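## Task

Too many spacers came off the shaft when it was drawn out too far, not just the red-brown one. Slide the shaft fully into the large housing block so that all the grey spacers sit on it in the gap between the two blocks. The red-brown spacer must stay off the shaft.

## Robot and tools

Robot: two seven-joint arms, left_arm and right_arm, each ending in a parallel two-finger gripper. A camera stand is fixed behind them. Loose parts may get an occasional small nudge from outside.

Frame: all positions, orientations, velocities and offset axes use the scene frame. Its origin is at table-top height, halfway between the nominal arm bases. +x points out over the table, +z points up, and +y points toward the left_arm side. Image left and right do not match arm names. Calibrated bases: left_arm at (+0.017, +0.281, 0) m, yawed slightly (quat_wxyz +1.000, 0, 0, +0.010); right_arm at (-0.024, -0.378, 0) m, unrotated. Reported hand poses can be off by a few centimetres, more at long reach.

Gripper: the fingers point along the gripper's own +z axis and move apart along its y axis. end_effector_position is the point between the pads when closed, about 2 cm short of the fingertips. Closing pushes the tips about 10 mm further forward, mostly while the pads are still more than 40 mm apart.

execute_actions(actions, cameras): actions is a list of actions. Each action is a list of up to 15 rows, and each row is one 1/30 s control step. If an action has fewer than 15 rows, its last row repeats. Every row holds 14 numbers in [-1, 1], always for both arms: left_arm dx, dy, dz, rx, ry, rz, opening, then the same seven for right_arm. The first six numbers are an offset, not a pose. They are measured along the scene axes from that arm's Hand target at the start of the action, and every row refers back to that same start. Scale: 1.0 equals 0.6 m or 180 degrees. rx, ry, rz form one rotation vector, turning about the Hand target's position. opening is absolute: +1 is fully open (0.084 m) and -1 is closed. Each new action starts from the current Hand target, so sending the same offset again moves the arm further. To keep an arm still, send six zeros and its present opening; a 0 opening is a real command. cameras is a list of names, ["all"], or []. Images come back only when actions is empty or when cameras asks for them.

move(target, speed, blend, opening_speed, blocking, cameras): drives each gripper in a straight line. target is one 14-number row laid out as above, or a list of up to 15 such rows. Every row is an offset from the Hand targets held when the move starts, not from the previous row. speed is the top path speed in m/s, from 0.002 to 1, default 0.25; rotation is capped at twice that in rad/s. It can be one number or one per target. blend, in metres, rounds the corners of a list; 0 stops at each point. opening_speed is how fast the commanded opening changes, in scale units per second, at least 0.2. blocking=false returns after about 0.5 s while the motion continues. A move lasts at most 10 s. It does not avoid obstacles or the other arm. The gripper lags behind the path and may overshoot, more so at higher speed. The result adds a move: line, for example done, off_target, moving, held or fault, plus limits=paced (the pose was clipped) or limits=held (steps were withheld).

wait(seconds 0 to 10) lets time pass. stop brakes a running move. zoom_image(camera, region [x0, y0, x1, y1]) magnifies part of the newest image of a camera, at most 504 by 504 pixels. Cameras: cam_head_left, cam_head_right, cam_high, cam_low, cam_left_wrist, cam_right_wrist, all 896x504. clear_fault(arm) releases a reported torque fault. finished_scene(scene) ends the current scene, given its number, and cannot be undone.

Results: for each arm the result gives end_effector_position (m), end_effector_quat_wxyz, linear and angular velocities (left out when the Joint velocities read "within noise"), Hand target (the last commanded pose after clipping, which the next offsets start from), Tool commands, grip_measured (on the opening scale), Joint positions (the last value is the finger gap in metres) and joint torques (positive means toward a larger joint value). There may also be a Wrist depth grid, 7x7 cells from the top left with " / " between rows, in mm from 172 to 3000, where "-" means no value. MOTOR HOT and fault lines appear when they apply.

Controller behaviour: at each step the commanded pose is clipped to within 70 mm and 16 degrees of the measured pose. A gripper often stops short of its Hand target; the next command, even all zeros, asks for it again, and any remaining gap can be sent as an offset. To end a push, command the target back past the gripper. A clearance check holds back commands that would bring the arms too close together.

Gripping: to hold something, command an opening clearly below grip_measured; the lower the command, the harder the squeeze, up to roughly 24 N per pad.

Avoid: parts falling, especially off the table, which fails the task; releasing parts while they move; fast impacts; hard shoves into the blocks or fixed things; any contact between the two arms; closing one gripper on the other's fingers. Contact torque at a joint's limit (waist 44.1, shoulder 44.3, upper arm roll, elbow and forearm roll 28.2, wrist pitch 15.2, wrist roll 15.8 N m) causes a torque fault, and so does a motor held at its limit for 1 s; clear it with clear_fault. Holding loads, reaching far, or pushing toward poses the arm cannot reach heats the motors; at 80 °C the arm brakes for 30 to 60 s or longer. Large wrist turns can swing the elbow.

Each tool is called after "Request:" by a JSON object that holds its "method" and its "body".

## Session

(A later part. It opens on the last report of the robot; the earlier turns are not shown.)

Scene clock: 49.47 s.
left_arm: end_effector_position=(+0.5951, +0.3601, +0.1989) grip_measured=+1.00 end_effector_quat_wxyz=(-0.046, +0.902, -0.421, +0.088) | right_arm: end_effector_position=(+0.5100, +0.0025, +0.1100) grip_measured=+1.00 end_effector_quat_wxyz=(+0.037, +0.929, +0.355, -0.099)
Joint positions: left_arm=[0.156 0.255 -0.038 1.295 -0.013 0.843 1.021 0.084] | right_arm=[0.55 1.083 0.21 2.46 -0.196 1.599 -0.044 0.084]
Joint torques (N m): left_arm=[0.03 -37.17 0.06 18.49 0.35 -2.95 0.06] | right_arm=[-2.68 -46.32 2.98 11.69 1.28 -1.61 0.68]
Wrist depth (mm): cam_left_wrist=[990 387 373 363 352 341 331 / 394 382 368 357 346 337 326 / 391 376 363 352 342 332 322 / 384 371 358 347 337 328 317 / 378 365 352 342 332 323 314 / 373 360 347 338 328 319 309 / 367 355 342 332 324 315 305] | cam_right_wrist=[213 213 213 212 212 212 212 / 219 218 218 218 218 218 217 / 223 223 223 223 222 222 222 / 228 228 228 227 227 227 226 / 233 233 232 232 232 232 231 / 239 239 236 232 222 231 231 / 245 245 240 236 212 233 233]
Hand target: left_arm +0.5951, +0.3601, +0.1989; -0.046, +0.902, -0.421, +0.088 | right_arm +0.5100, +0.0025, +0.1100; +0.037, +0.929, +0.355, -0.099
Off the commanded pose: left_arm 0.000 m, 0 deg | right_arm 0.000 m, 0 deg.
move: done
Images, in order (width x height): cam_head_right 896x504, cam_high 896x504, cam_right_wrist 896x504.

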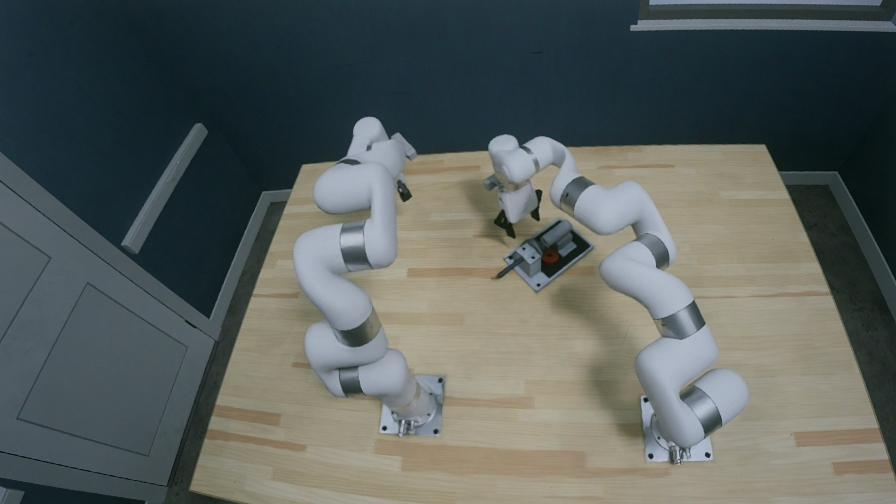

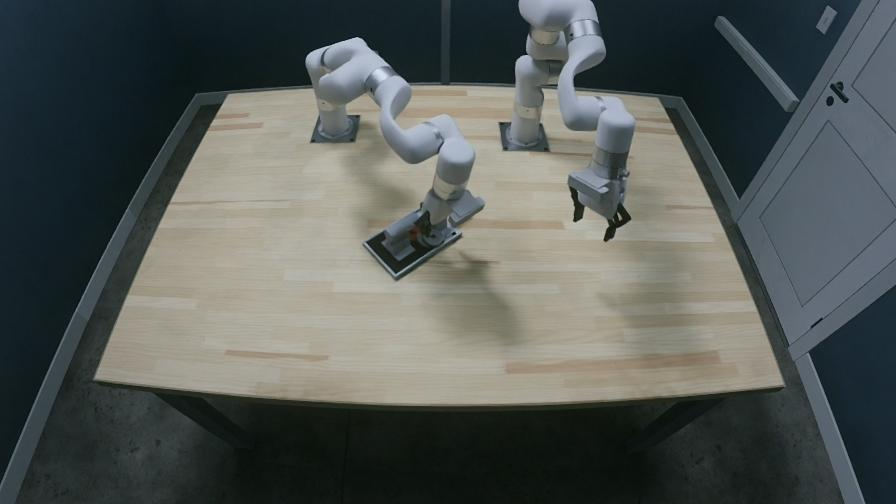

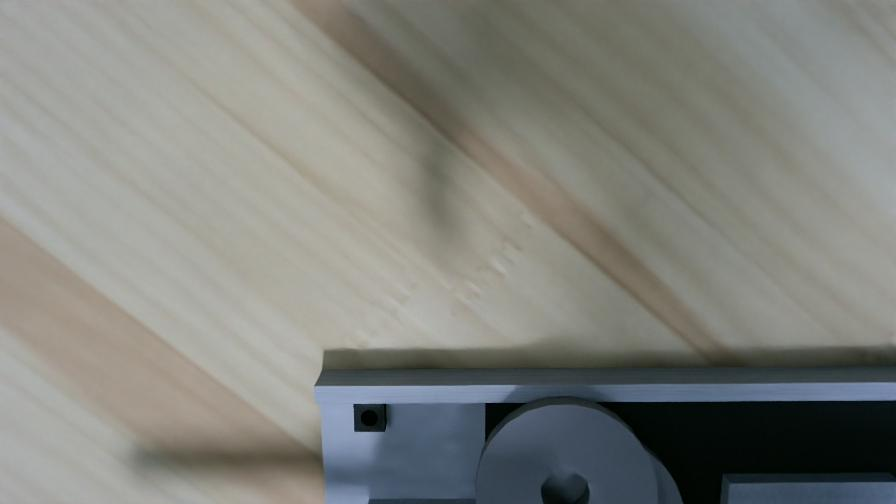

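Request:
{"method": "move", "body": {"target": [0,0,0,0,0,0,1,-0.0202,-0.0178,-0.1317,0,0,0,0.85], "speed": 0.05, "cameras": ["cam_high","cam_low","cam_right_wrist"]}}

Request:
{"method": "zoom_image", "body": {"camera": "cam_high", "region": [360, 145, 500, 285]}}

Request:
{"method": "zoom_image", "body": {"camera": "cam_low", "region": [400, 205, 500, 305]}}

Scene clock: 51.87 s.
left_arm: end_effector_position=(+0.5951, +0.3601, +0.1989) grip_measured=+1.00 end_effector_quat_wxyz=(-0.046, +0.902, -0.421, +0.088) | right_arm: end_effector_position=(+0.4979, -0.0081, +0.0310) grip_measured=+0.85 end_effector_quat_wxyz=(+0.037, +0.929, +0.355, -0.099)
Joint positions: left_arm=[0.156 0.255 -0.038 1.295 -0.013 0.843 1.021 0.084] | right_arm=[0.509 1.027 0.214 2.125 -0.205 1.328 -0.018 0.078]
Joint torques (N m): left_arm=[-0.05 -37.24 0.08 18.49 0.42 -2.95 -0.05] | right_arm=[-2.67 -38.6 0.58 10.96 -0.83 -1.47 0.72]
Wrist depth (mm): cam_left_wrist=[994 387 375 363 351 341 331 / 393 381 368 357 347 336 326 / 389 375 363 352 341 331 322 / 384 371 358 346 336 327 318 / 377 366 353 342 332 323 314 / 372 359 347 338 328 320 310 / 366 355 343 333 323 315 306] | cam_right_wrist=[- - - - - - - / - - - - - - - / - - - - - - - / - - - - - - - / - - - - - - - / - - - - - - - / - - - - - - -]
Hand target: left_arm +0.5951, +0.3601, +0.1989; -0.046, +0.902, -0.421, +0.088 | right_arm +0.4979, -0.0082, +0.0310; +0.037, +0.929, +0.355, -0.099
Off the commanded pose: left_arm 0.000 m, 0 deg | right_arm 0.000 m, 0 deg.
move: done
Images, in order (width x height): cam_high 896x504, cam_low 896x504, cam_right_wrist 896x504.

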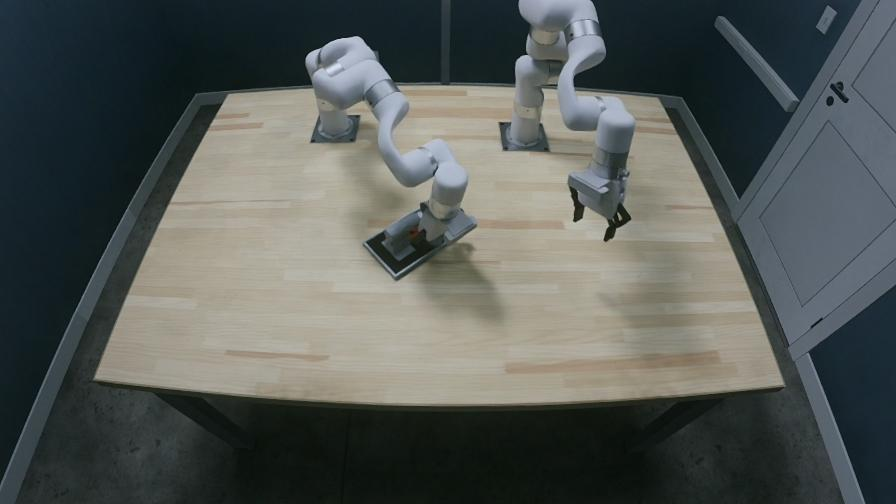

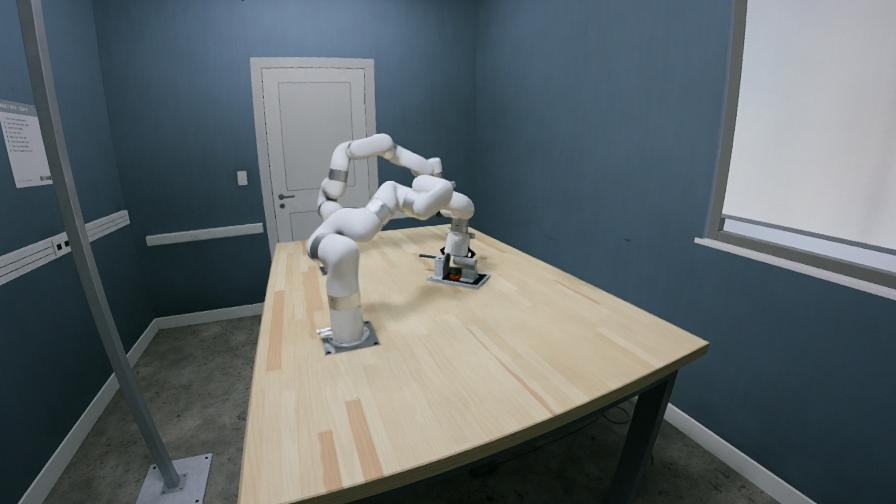

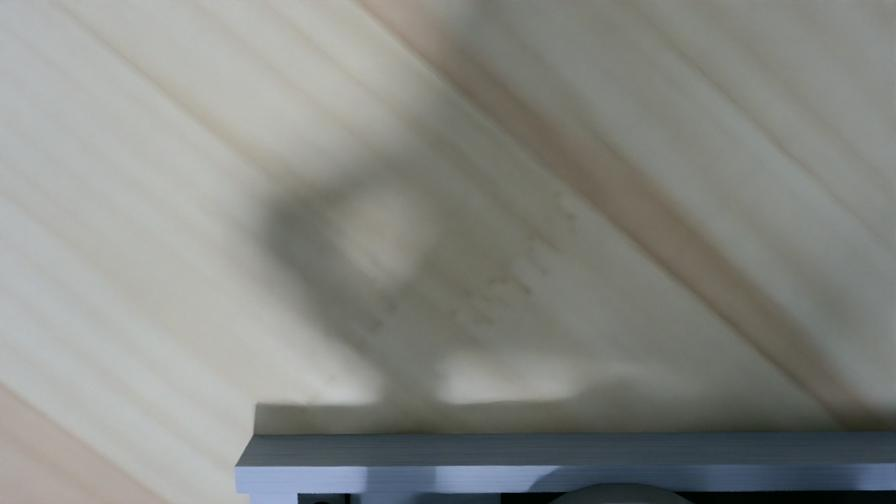

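Scaled by 3.600 from the camera's 896x504 image, which has a finer 1280x720 frame.

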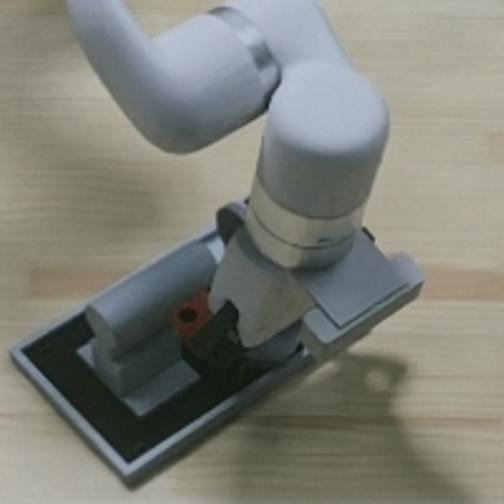

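Scaled by 5.040 from the camera's 896x504 image, which has a finer 1280x720 frame.

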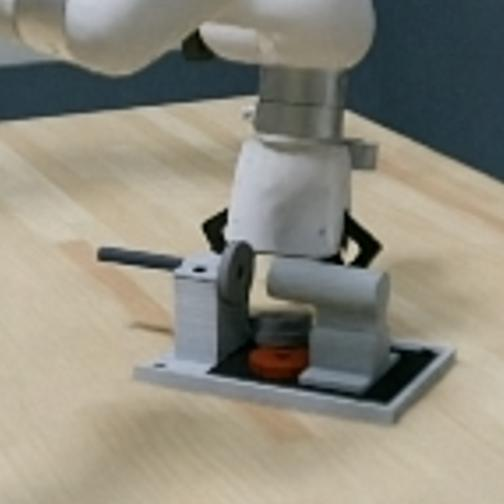

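Request:
{"method": "move", "body": {"target": [0,0,0,0,0,0,1,0,0,0,0,0,0,0.05], "opening_speed": 0.6}}

Request:
{"method": "move", "body": {"target": [0,0,0,0,0,0,1,0,0,0.2,0,0,0,0.0], "speed": 0.08, "cameras": ["cam_high","cam_low","cam_right_wrist"]}}

Request:
{"method": "zoom_image", "body": {"camera": "cam_high", "region": [360, 145, 500, 285]}}

Request:
{"method": "zoom_image", "body": {"camera": "cam_low", "region": [400, 205, 500, 305]}}

Scene clock: 53.73 s.
left_arm: end_effector_position=(+0.5951, +0.3601, +0.1989) grip_measured=+1.00 end_effector_quat_wxyz=(-0.046, +0.902, -0.421, +0.088) | right_arm: end_effector_position=(+0.4980, -0.0083, +0.0311) grip_measured=+0.26 end_effector_quat_wxyz=(+0.037, +0.929, +0.355, -0.098)
Joint positions: left_arm=[0.156 0.255 -0.038 1.295 -0.013 0.843 1.021 0.084] | right_arm=[0.508 1.026 0.213 2.125 -0.205 1.327 -0.018 0.055]
Joint torques (N m): left_arm=[-0.1 -37.16 -0.01 18.62 0.39 -2.95 0.02] | right_arm=[27.99 -27.71 22.3 3.92 9.66 0.55 0.66]
Wrist depth (mm): cam_left_wrist=[985 388 375 363 352 340 331 / 393 381 369 357 347 335 326 / 389 376 363 352 342 331 322 / 384 371 358 347 337 327 318 / 377 365 352 342 333 324 314 / 371 360 347 337 328 320 310 / 366 355 342 332 324 314 307] | cam_right_wrist=[- - - - - - - / - - - - - - - / - - - - - - - / - - - - - - - / - - - - - - - / - - - - - - - / - - - - - - -]
Hand target: left_arm +0.5951, +0.3601, +0.1989; -0.046, +0.902, -0.421, +0.088 | right_arm +0.4979, -0.0082, +0.0310; +0.037, +0.929, +0.355, -0.099
Off the commanded pose: left_arm 0.000 m, 0 deg | right_arm 0.000 m, 0 deg.
move: done

Scene clock: 55.77 s.
left_arm: end_effector_position=(+0.5951, +0.3601, +0.1989) grip_measured=+1.00 end_effector_quat_wxyz=(-0.046, +0.902, -0.421, +0.088) | right_arm: end_effector_position=(+0.4979, -0.0082, +0.1510) grip_measured=+0.25 end_effector_quat_wxyz=(+0.037, +0.929, +0.355, -0.099)
Joint positions: left_arm=[0.156 0.255 -0.038 1.295 -0.013 0.843 1.021 0.084] | right_arm=[0.526 0.942 0.222 2.322 -0.188 1.605 -0.038 0.055]
Joint torques (N m): left_arm=[0.06 -37.43 0.03 18.6 0.34 -3.02 0.09] | right_arm=[3.27 -37.76 0.3 13.83 -0.36 -0.51 -0.48]
Wrist depth (mm): cam_left_wrist=[991 386 374 362 350 341 330 / 392 382 368 357 345 335 327 / 388 376 362 352 342 332 323 / 384 371 358 347 337 326 318 / 379 364 353 343 331 324 314 / 372 360 348 337 328 318 310 / 367 356 343 333 323 314 305] | cam_right_wrist=[253 252 252 251 251 251 251 / 259 259 258 258 258 258 257 / 265 264 264 264 263 263 263 / 270 270 269 269 269 268 268 / 276 276 273 269 263 266 265 / 284 284 279 273 259 270 269 / 291 290 287 239 260 262 245]
Hand target: left_arm +0.5951, +0.3601, +0.1989; -0.046, +0.902, -0.421, +0.088 | right_arm +0.4979, -0.0082, +0.1510; +0.037, +0.929, +0.355, -0.099
Off the commanded pose: left_arm 0.000 m, 0 deg | right_arm 0.000 m, 0 deg.
move: done
Images, in order (width x height): cam_high 896x504, cam_low 896x504, cam_right_wrist 896x504.

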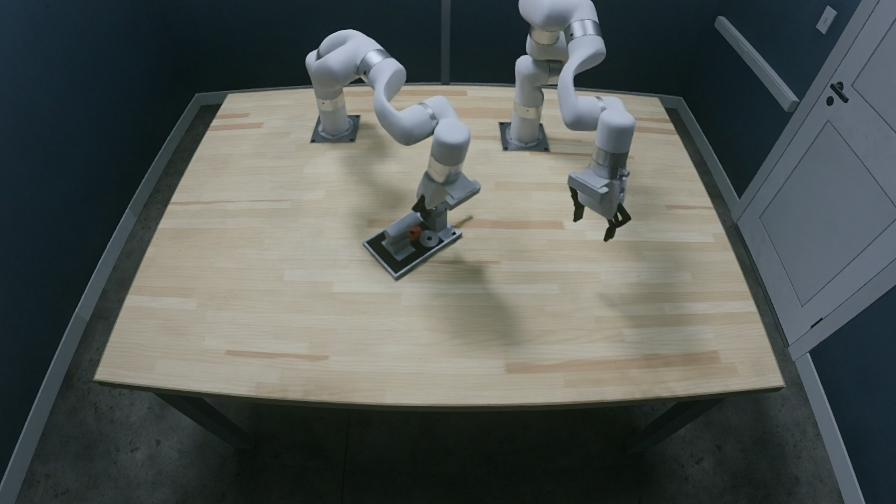

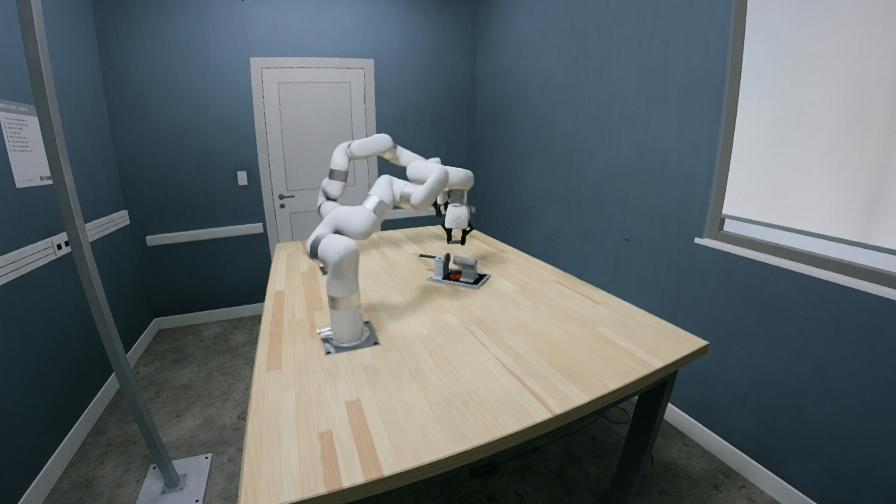

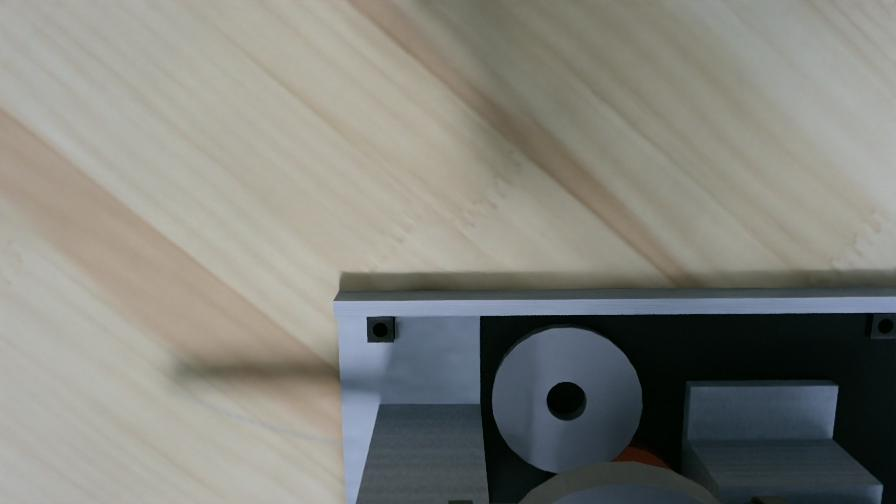

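Scaled by 3.600 from the camera's 896x504 image, which has a finer 1280x720 frame.

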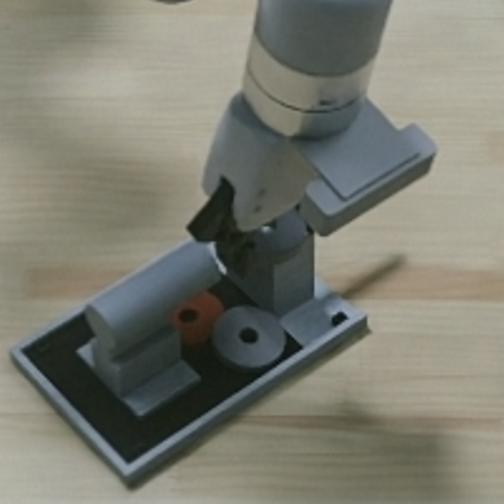

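Scaled by 5.040 from the camera's 896x504 image, which has a finer 1280x720 frame.

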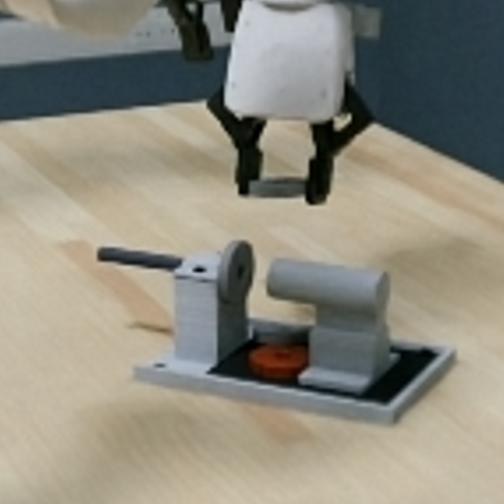

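Request:
{"method": "move", "body": {"target": [[0,0,0,0,0,0,1,-0.02,-0.02,0.08,0,0,0,0.0],[0,0,0,0,0,0,1,-0.1965,-0.3197,0.05,0,0,0,0.0],[0,0,0,0,0,0,1,-0.1965,-0.3197,-0.15,0,0,0,0.0]], "blend": [0.02,0.02,0], "speed": 0.15, "cameras": ["cam_high","cam_low","cam_right_wrist"]}}

Request:
{"method": "zoom_image", "body": {"camera": "cam_low", "region": [370, 205, 490, 325]}}

Scene clock: 59.23 s.
left_arm: end_effector_position=(+0.5951, +0.3601, +0.1989) grip_measured=+1.00 end_effector_quat_wxyz=(-0.046, +0.902, -0.421, +0.088) | right_arm: end_effector_position=(+0.3800, -0.2000, +0.0610) grip_measured=+0.25 end_effector_quat_wxyz=(+0.037, +0.929, +0.355, -0.099)
Joint positions: left_arm=[0.156 0.255 -0.038 1.295 -0.013 0.843 1.021 0.084] | right_arm=[0.258 0.301 0.187 1.007 -0.142 0.918 -0.188 0.055]
Joint torques (N m): left_arm=[-0.17 -37.36 -0.07 18.71 0.26 -2.98 0.07] | right_arm=[2.92 -23.24 -0.64 12.08 -0.66 -1.67 0.84]
Wrist depth (mm): cam_left_wrist=[991 388 374 362 352 341 330 / 393 382 368 357 346 337 326 / 390 376 363 352 341 332 322 / 384 371 357 348 336 328 317 / 377 365 352 342 332 323 313 / 372 359 347 337 328 319 309 / 367 355 343 333 322 315 306] | cam_right_wrist=[- - - - - - - / - 173 173 172 - - - / 175 175 175 175 174 174 174 / 179 179 179 178 178 178 177 / 183 183 182 182 182 181 181 / 188 188 188 187 187 185 186 / 193 192 192 191 190 191 190]
Hand target: left_arm +0.5951, +0.3601, +0.1989; -0.046, +0.902, -0.421, +0.088 | right_arm +0.3800, -0.2000, +0.0610; +0.037, +0.929, +0.355, -0.099
Off the commanded pose: left_arm 0.000 m, 0 deg | right_arm 0.000 m, 0 deg.
move: done
Images, in order (width x height): cam_high 896x504, cam_low 896x504, cam_right_wrist 896x504.

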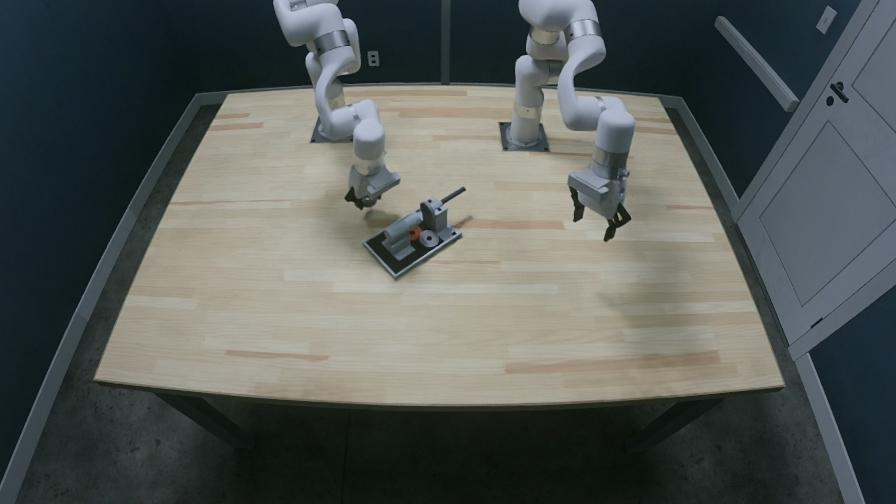

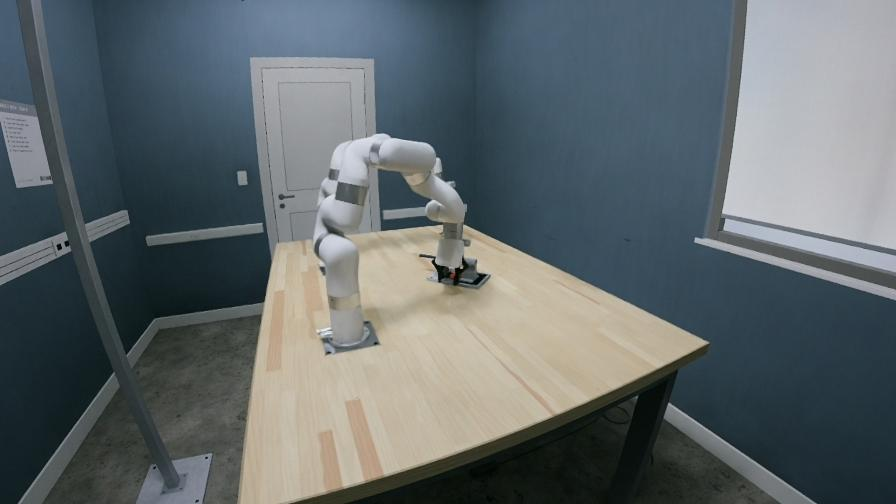

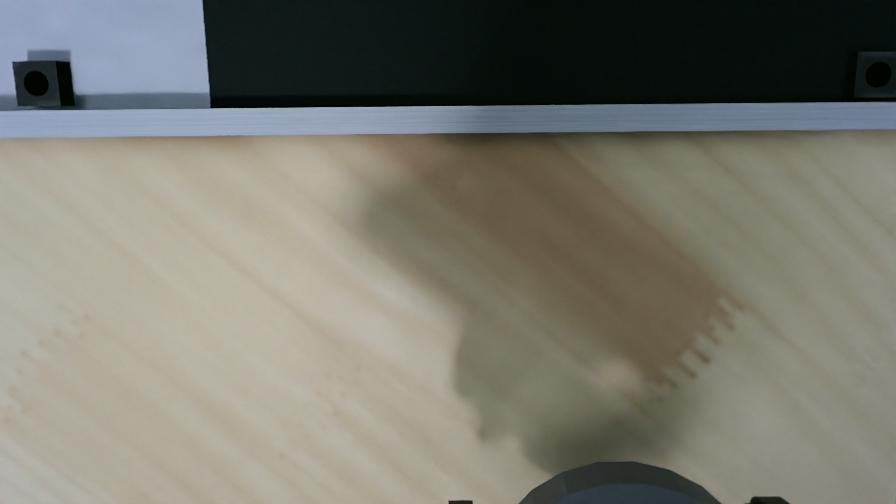

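Scaled by 4.200 from the camera's 896x504 image, which has a finer 1280x720 frame.

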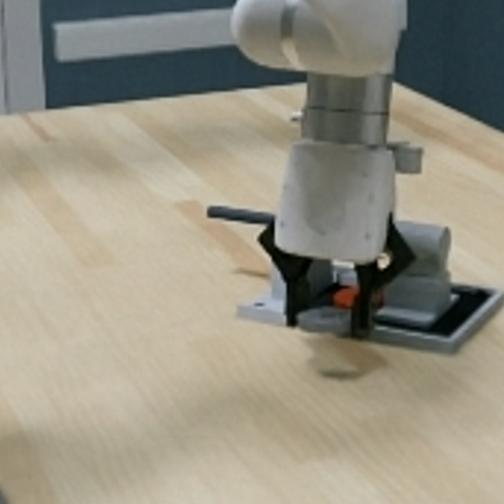

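Request:
{"method": "move", "body": {"target": [[0,0,0,0,0,0,1,-0.0333,-0.1667,0,0,0,0,0.0],[0,0,0,0,0,0,1,-0.0333,-0.1667,-0.0683,0,0,0,0.0]], "speed": 0.08}}

Request:
{"method": "move", "body": {"target": [[0,0,0,0,0,0,1,0,0,0,0,0,0,0.6]], "opening_speed": 0.5}}

Request:
{"method": "move", "body": {"target": [[0,0,0,0,0,0,1,-0.06,-0.06,0.22,0,0,0,1]], "cameras": ["cam_right_wrist","cam_low"]}}

Scene clock: 62.30 s.
left_arm: end_effector_position=(+0.5951, +0.3601, +0.1989) grip_measured=+1.00 end_effector_quat_wxyz=(-0.046, +0.902, -0.421, +0.088) | right_arm: end_effector_position=(+0.3600, -0.3000, +0.0202) grip_measured=+0.25 end_effector_quat_wxyz=(+0.037, +0.929, +0.355, -0.098)
Joint positions: left_arm=[0.156 0.255 -0.038 1.295 -0.013 0.843 1.021 0.084] | right_arm=[0.137 0.255 0.1 0.784 -0.185 0.726 -0.341 0.055]
Joint torques (N m): left_arm=[-0.01 -37.48 0 18.73 0.41 -2.98 0.02] | right_arm=[2.7 -13.31 -1.57 9.18 -0.84 -1.98 0.59]
Wrist depth (mm): cam_left_wrist=[990 387 373 362 352 341 330 / 392 382 367 357 346 336 326 / 390 376 363 351 342 332 322 / 384 369 357 347 337 328 318 / 378 365 353 342 332 324 313 / 372 358 347 337 328 319 310 / 367 356 343 333 323 314 306] | cam_right_wrist=[- - - - - - - / - - - - - - - / - - - - - - - / - - - - - - - / - - - - - - - / - - - - - - - / - - - - - - -]
Hand target: left_arm +0.5951, +0.3601, +0.1989; -0.046, +0.902, -0.421, +0.088 | right_arm +0.3600, -0.3000, +0.0200; +0.037, +0.929, +0.355, -0.099
Off the commanded pose: left_arm 0.000 m, 0 deg | right_arm 0.000 m, 0 deg.
move: done

Scene clock: 63.77 s.
left_arm: end_effector_position=(+0.5951, +0.3601, +0.1989) grip_measured=+1.00 end_effector_quat_wxyz=(-0.046, +0.902, -0.421, +0.088) | right_arm: end_effector_position=(+0.3600, -0.3000, +0.0200) grip_measured=+0.59 end_effector_quat_wxyz=(+0.037, +0.929, +0.355, -0.099)
Joint positions: left_arm=[0.156 0.255 -0.038 1.295 -0.013 0.843 1.021 0.084] | right_arm=[0.137 0.256 0.1 0.784 -0.185 0.726 -0.341 0.069]
Joint torques (N m): left_arm=[-0.06 -37.44 0.03 18.72 0.3 -2.93 0.05] | right_arm=[2.22 -27.85 -1.19 10.12 0.17 -0.62 0.63]
Wrist depth (mm): cam_left_wrist=[984 387 374 362 351 341 330 / 392 382 368 357 347 337 325 / 391 374 364 353 342 332 322 / 383 371 357 347 336 327 318 / 377 364 352 344 331 323 314 / 372 359 348 337 327 319 310 / 367 355 344 333 323 315 306] | cam_right_wrist=[- - - - - - - / - - - - - - - / - - - - - - - / - - - - - - - / - - - - - - - / - - - - - - - / - - - - - - -]
Hand target: left_arm +0.5951, +0.3601, +0.1989; -0.046, +0.902, -0.421, +0.088 | right_arm +0.3600, -0.3000, +0.0200; +0.037, +0.929, +0.355, -0.099
Off the commanded pose: left_arm 0.000 m, 0 deg | right_arm 0.000 m, 0 deg.
move: done

Scene clock: 64.97 s.
left_arm: end_effector_position=(+0.5951, +0.3601, +0.1989) grip_measured=+1.00 end_effector_quat_wxyz=(-0.046, +0.902, -0.421, +0.088) | right_arm: end_effector_position=(+0.3240, -0.3360, +0.1520) grip_measured=+1.00 end_effector_quat_wxyz=(+0.037, +0.929, +0.355, -0.099)
Joint positions: left_arm=[0.156 0.255 -0.038 1.295 -0.013 0.843 1.021 0.084] | right_arm=[0.1 -0.163 0.081 0.736 -0.107 1.082 -0.491 0.084]
Joint torques (N m): left_arm=[-0.14 -37.46 0.03 18.77 0.36 -2.97 -0.03] | right_arm=[-2.67 -20.42 -1.88 13.3 1.24 -0.59 -0.45]
Wrist depth (mm): cam_left_wrist=[995 387 374 363 351 341 331 / 392 381 368 356 346 337 326 / 390 376 363 352 341 332 322 / 384 371 358 347 337 327 318 / 377 366 353 342 332 322 314 / 372 359 347 338 327 320 310 / 366 355 342 333 324 315 306] | cam_right_wrist=[255 255 254 253 253 253 252 / 262 261 260 260 260 259 258 / 267 267 267 264 256 265 264 / 273 273 272 271 262 270 269 / 279 278 278 277 276 276 275 / 287 286 285 285 283 283 283 / 294 293 292 291 291 290 289]
Hand target: left_arm +0.5951, +0.3601, +0.1989; -0.046, +0.902, -0.421, +0.088 | right_arm +0.3240, -0.3360, +0.1520; +0.037, +0.929, +0.355, -0.099
Off the commanded pose: left_arm 0.000 m, 0 deg | right_arm 0.000 m, 0 deg.
move: done
Images, in order (width x height): cam_low 896x504, cam_right_wrist 896x504.

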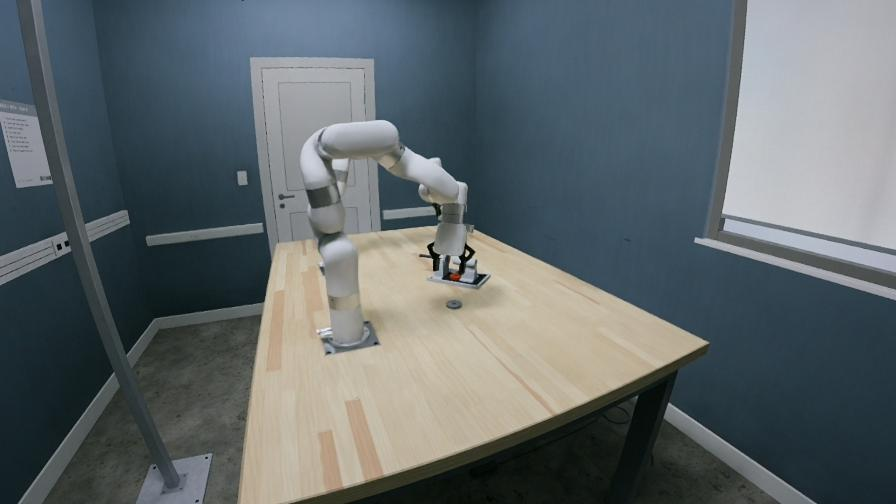

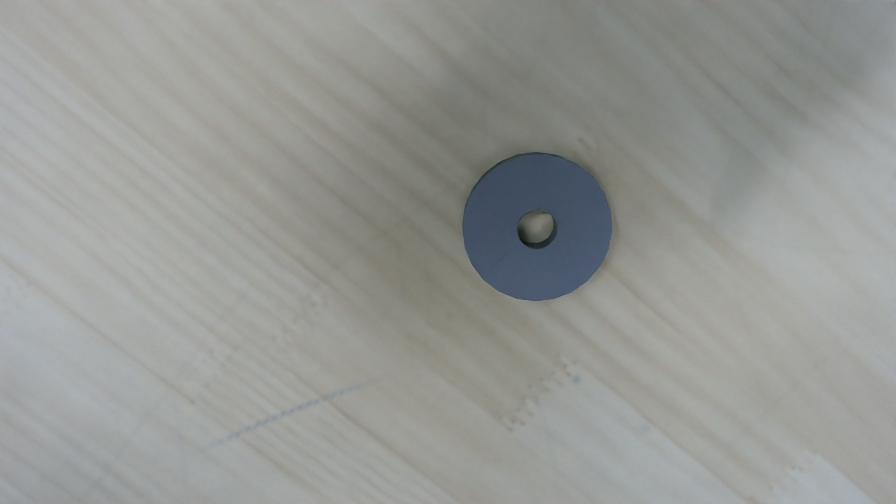

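Request:
{"method": "move", "body": {"target": [[0,0,0,0,0,0,1,0.1267,0.1233,-0.05,-0.1038,0.1159,0,1],[0,0,0,0,0,0,1,0.11,0.1083,-0.1417,-0.1038,0.1159,0,1],[0,0,0,0,0,0,1,0.0623,0.066,-0.2183,-0.1038,0.1159,0,1]], "speed": [0.25,0.15,0.06], "cameras": ["cam_right_wrist","cam_low","cam_high"]}}

Request:
{"method": "zoom_image", "body": {"camera": "cam_low", "region": [390, 215, 510, 335]}}

Scene clock: 69.20 s.
left_arm: end_effector_position=(+0.5951, +0.3601, +0.1989) grip_measured=+1.00 end_effector_quat_wxyz=(-0.046, +0.902, -0.421, +0.088) | right_arm: end_effector_position=(+0.3614, -0.2964, +0.0211) grip_measured=+1.00 end_effector_quat_wxyz=(+0.122, +0.878, +0.335, -0.320)
Joint positions: left_arm=[0.156 0.255 -0.038 1.295 -0.013 0.843 1.021 0.084] | right_arm=[0.221 0.599 0.143 1.271 -0.316 1.362 -0.185 0.084]
Joint torques (N m): left_arm=[-0.07 -37.7 -0.06 18.72 0.37 -2.97 0.03] | right_arm=[-2.44 -32.7 -0.6 8.3 -1.24 -0.58 0.77]
Wrist depth (mm): cam_left_wrist=[988 386 374 362 351 341 331 / 392 382 368 357 346 336 327 / 389 376 362 352 341 331 323 / 383 371 358 347 336 328 318 / 378 365 353 342 332 324 314 / 371 360 348 338 327 319 310 / 365 355 342 333 324 314 306] | cam_right_wrist=[- - - - - - - / - - - - - - - / - - - - - - - / - - - - - - - / - - - - - - - / - - - - - - - / - - - - - - -]
Hand target: left_arm +0.5951, +0.3601, +0.1989; -0.046, +0.902, -0.421, +0.088 | right_arm +0.3614, -0.2964, +0.0211; +0.122, +0.878, +0.335, -0.320
Off the commanded pose: left_arm 0.000 m, 0 deg | right_arm 0.000 m, 0 deg.
move: done
Images, in order (width x height): cam_high 896x504, cam_low 896x504, cam_right_wrist 896x504.

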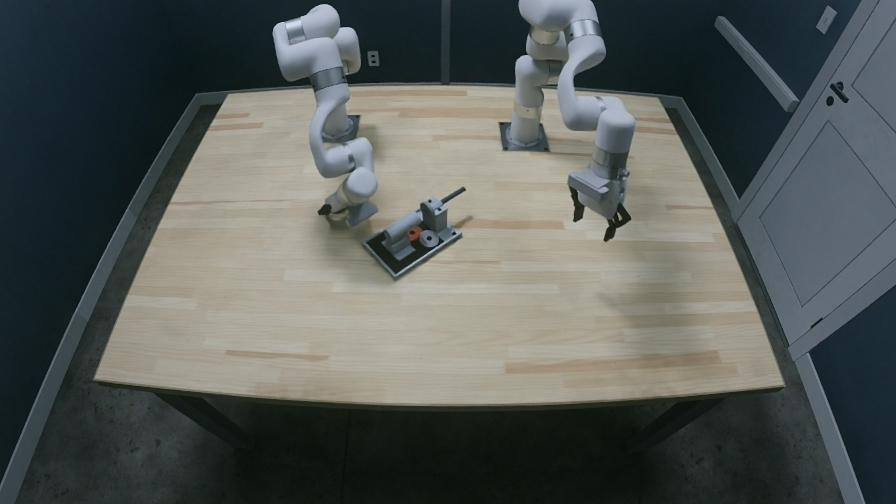

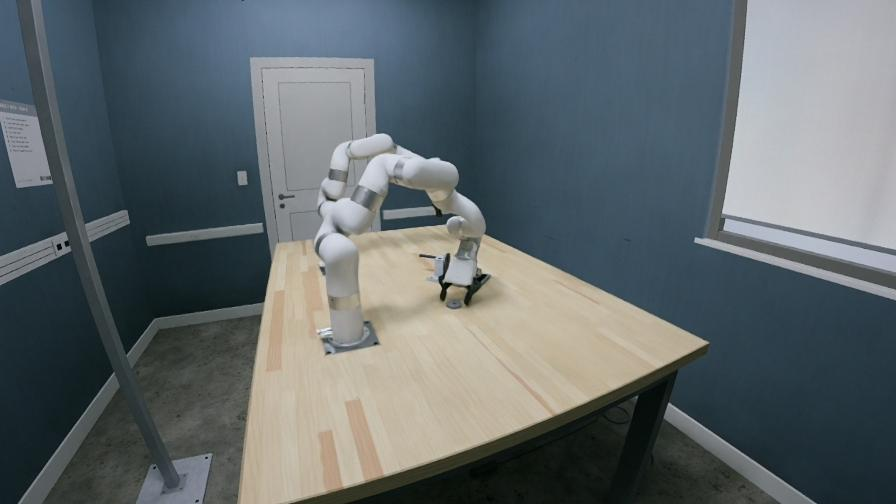

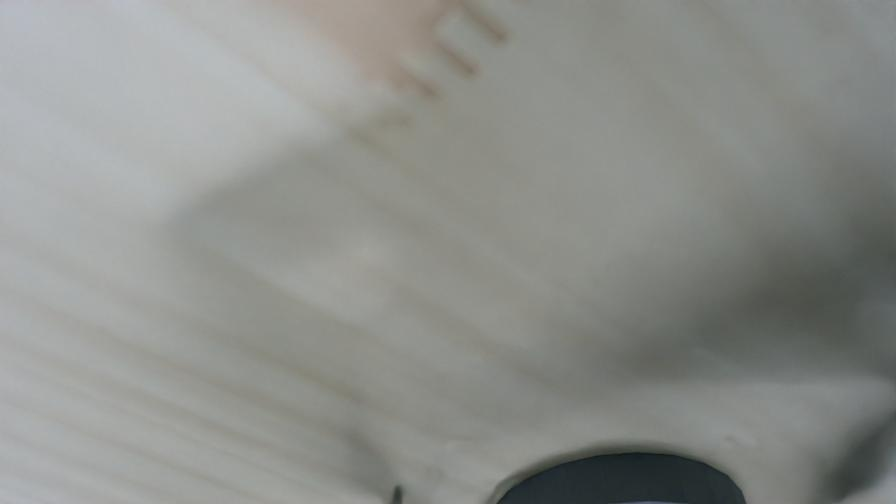

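Scaled by 4.200 from the camera's 896x504 image, which has a finer 1280x720 frame.

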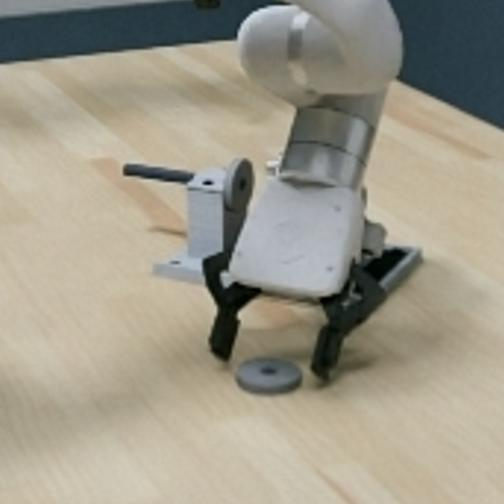

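Request:
{"method": "move", "body": {"target": [[0,0,0,0,0,0,1,0,0,0,0,0,0,0.0]], "opening_speed": 0.7}}

Request:
{"method": "move", "body": {"target": [[0,0,0,0,0,0,1,0,0,0.25,0,0,0,0.0],[0,0,0,0,0,0,1,-0.02,-0.02,0.25,0.3335,-0.3725,0,0.0]], "cameras": ["cam_high","cam_low","cam_right_wrist","cam_head_right"]}}

Request:
{"method": "zoom_image", "body": {"camera": "cam_low", "region": [380, 175, 510, 305]}}

Request:
{"method": "zoom_image", "body": {"camera": "cam_high", "region": [280, 115, 420, 255]}}

Scene clock: 71.23 s.
left_arm: end_effector_position=(+0.5951, +0.3601, +0.1989) grip_measured=+1.00 end_effector_quat_wxyz=(-0.046, +0.902, -0.421, +0.088) | right_arm: end_effector_position=(+0.3614, -0.2964, +0.0211) grip_measured=+0.25 end_effector_quat_wxyz=(+0.122, +0.878, +0.335, -0.320)
Joint positions: left_arm=[0.156 0.255 -0.038 1.295 -0.013 0.843 1.021 0.084] | right_arm=[0.221 0.599 0.143 1.271 -0.316 1.363 -0.185 0.055]
Joint torques (N m): left_arm=[-0.27 -37.79 0.07 18.82 0.36 -2.9 0] | right_arm=[-4.56 -2.08 0.06 1.13 -1.42 -5.35 0.83]
Wrist depth (mm): cam_left_wrist=[991 387 373 363 352 341 331 / 392 381 369 357 347 336 326 / 389 375 363 351 341 332 322 / 383 370 358 346 337 327 318 / 378 365 352 342 332 322 314 / 372 360 348 338 328 319 310 / 367 355 343 333 323 314 306] | cam_right_wrist=[- - - - - - - / - - - - - - - / - - - - - - - / - - - - - - - / - - - - - - - / - - - - - - - / - - - - - - -]
Hand target: left_arm +0.5951, +0.3601, +0.1989; -0.046, +0.902, -0.421, +0.088 | right_arm +0.3614, -0.2964, +0.0211; +0.122, +0.878, +0.335, -0.320
Off the commanded pose: left_arm 0.000 m, 0 deg | right_arm 0.000 m, 0 deg.
move: done

Scene clock: 76.27 s.
left_arm: end_effector_position=(+0.5951, +0.3601, +0.1989) grip_measured=+1.00 end_effector_quat_wxyz=(-0.046, +0.902, -0.421, +0.088) | right_arm: end_effector_position=(+0.3494, -0.3084, +0.1711) grip_measured=+0.24 end_effector_quat_wxyz=(-0.152, +0.847, +0.324, +0.394)
Joint positions: left_arm=[0.156 0.255 -0.038 1.295 -0.013 0.843 1.021 0.084] | right_arm=[0.815 -0.71 -0.751 0.2 1.003 0.074 -1.687 0.054]
Joint torques (N m): left_arm=[-0.1 -37.86 0.03 18.8 0.4 -2.96 -0.03] | right_arm=[3.3 -3.67 5.01 9.3 0.06 -1.14 -0.47]
Wrist depth (mm): cam_left_wrist=[988 388 372 362 350 341 331 / 392 382 368 356 346 336 327 / 389 376 363 352 342 332 323 / 383 370 357 347 336 327 317 / 377 364 351 342 332 323 314 / 371 359 347 337 328 319 309 / 367 355 342 333 323 315 306] | cam_right_wrist=[788 777 768 758 747 1257 1132 / 661 656 645 615 633 625 624 / 552 545 371 368 530 524 520 / 487 371 437 394 468 467 463 / 436 410 405 404 419 421 417 / 394 380 378 375 373 381 379 / 351 350 348 - - 341 339]
Hand target: left_arm +0.5951, +0.3601, +0.1989; -0.046, +0.902, -0.421, +0.088 | right_arm +0.3494, -0.3084, +0.1711; -0.152, +0.847, +0.324, +0.394
Off the commanded pose: left_arm 0.000 m, 0 deg | right_arm 0.000 m, 0 deg.
move: done
Images, in order (width x height): cam_head_right 896x504, cam_high 896x504, cam_low 896x504, cam_right_wrist 896x504.

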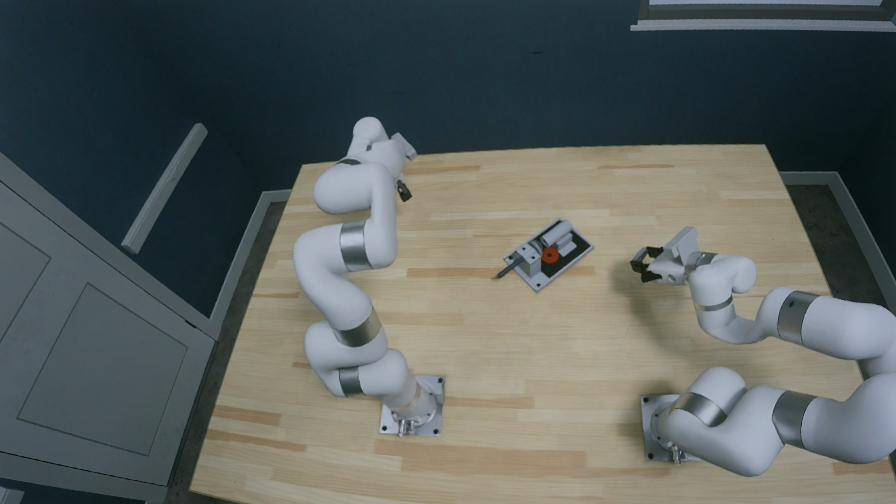

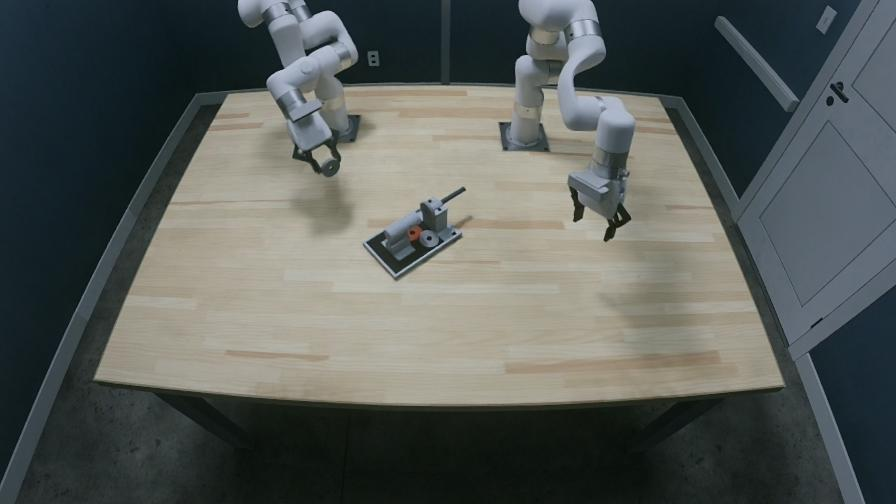

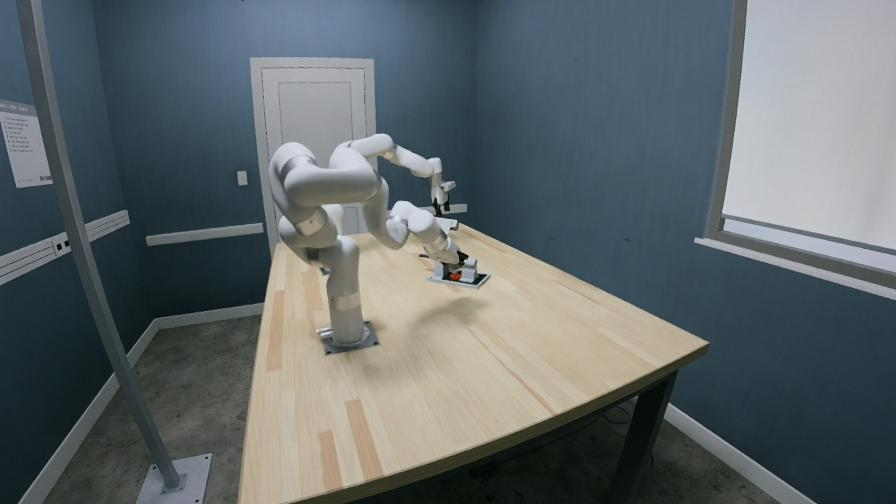

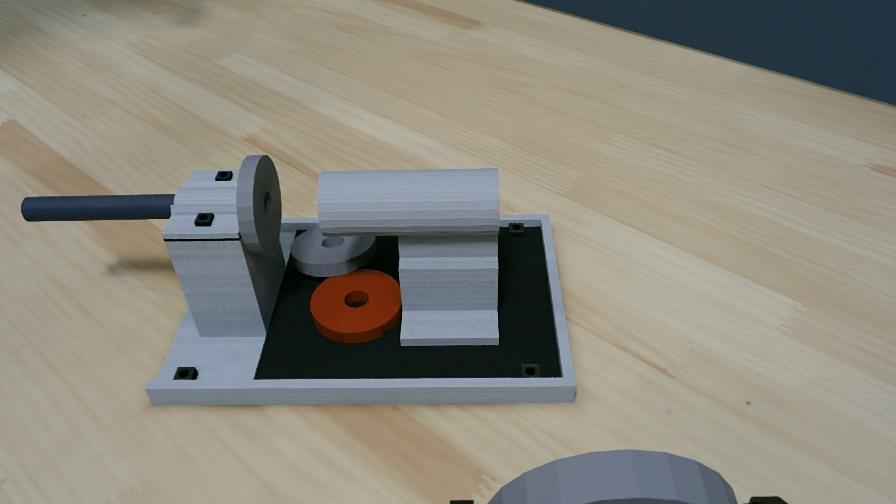

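Scaled by 3.877 from the camera's 896x504 image, which has a finer 1280x720 frame.

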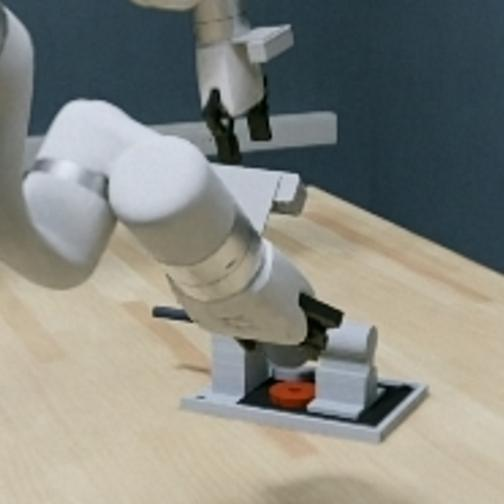

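Scaled by 3.600 from the camera's 896x504 image, which has a finer 1280x720 frame.

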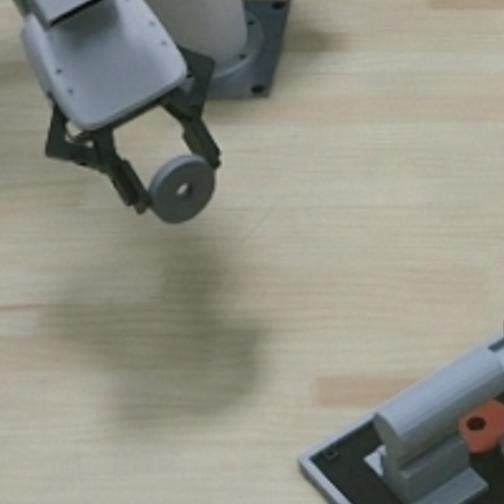

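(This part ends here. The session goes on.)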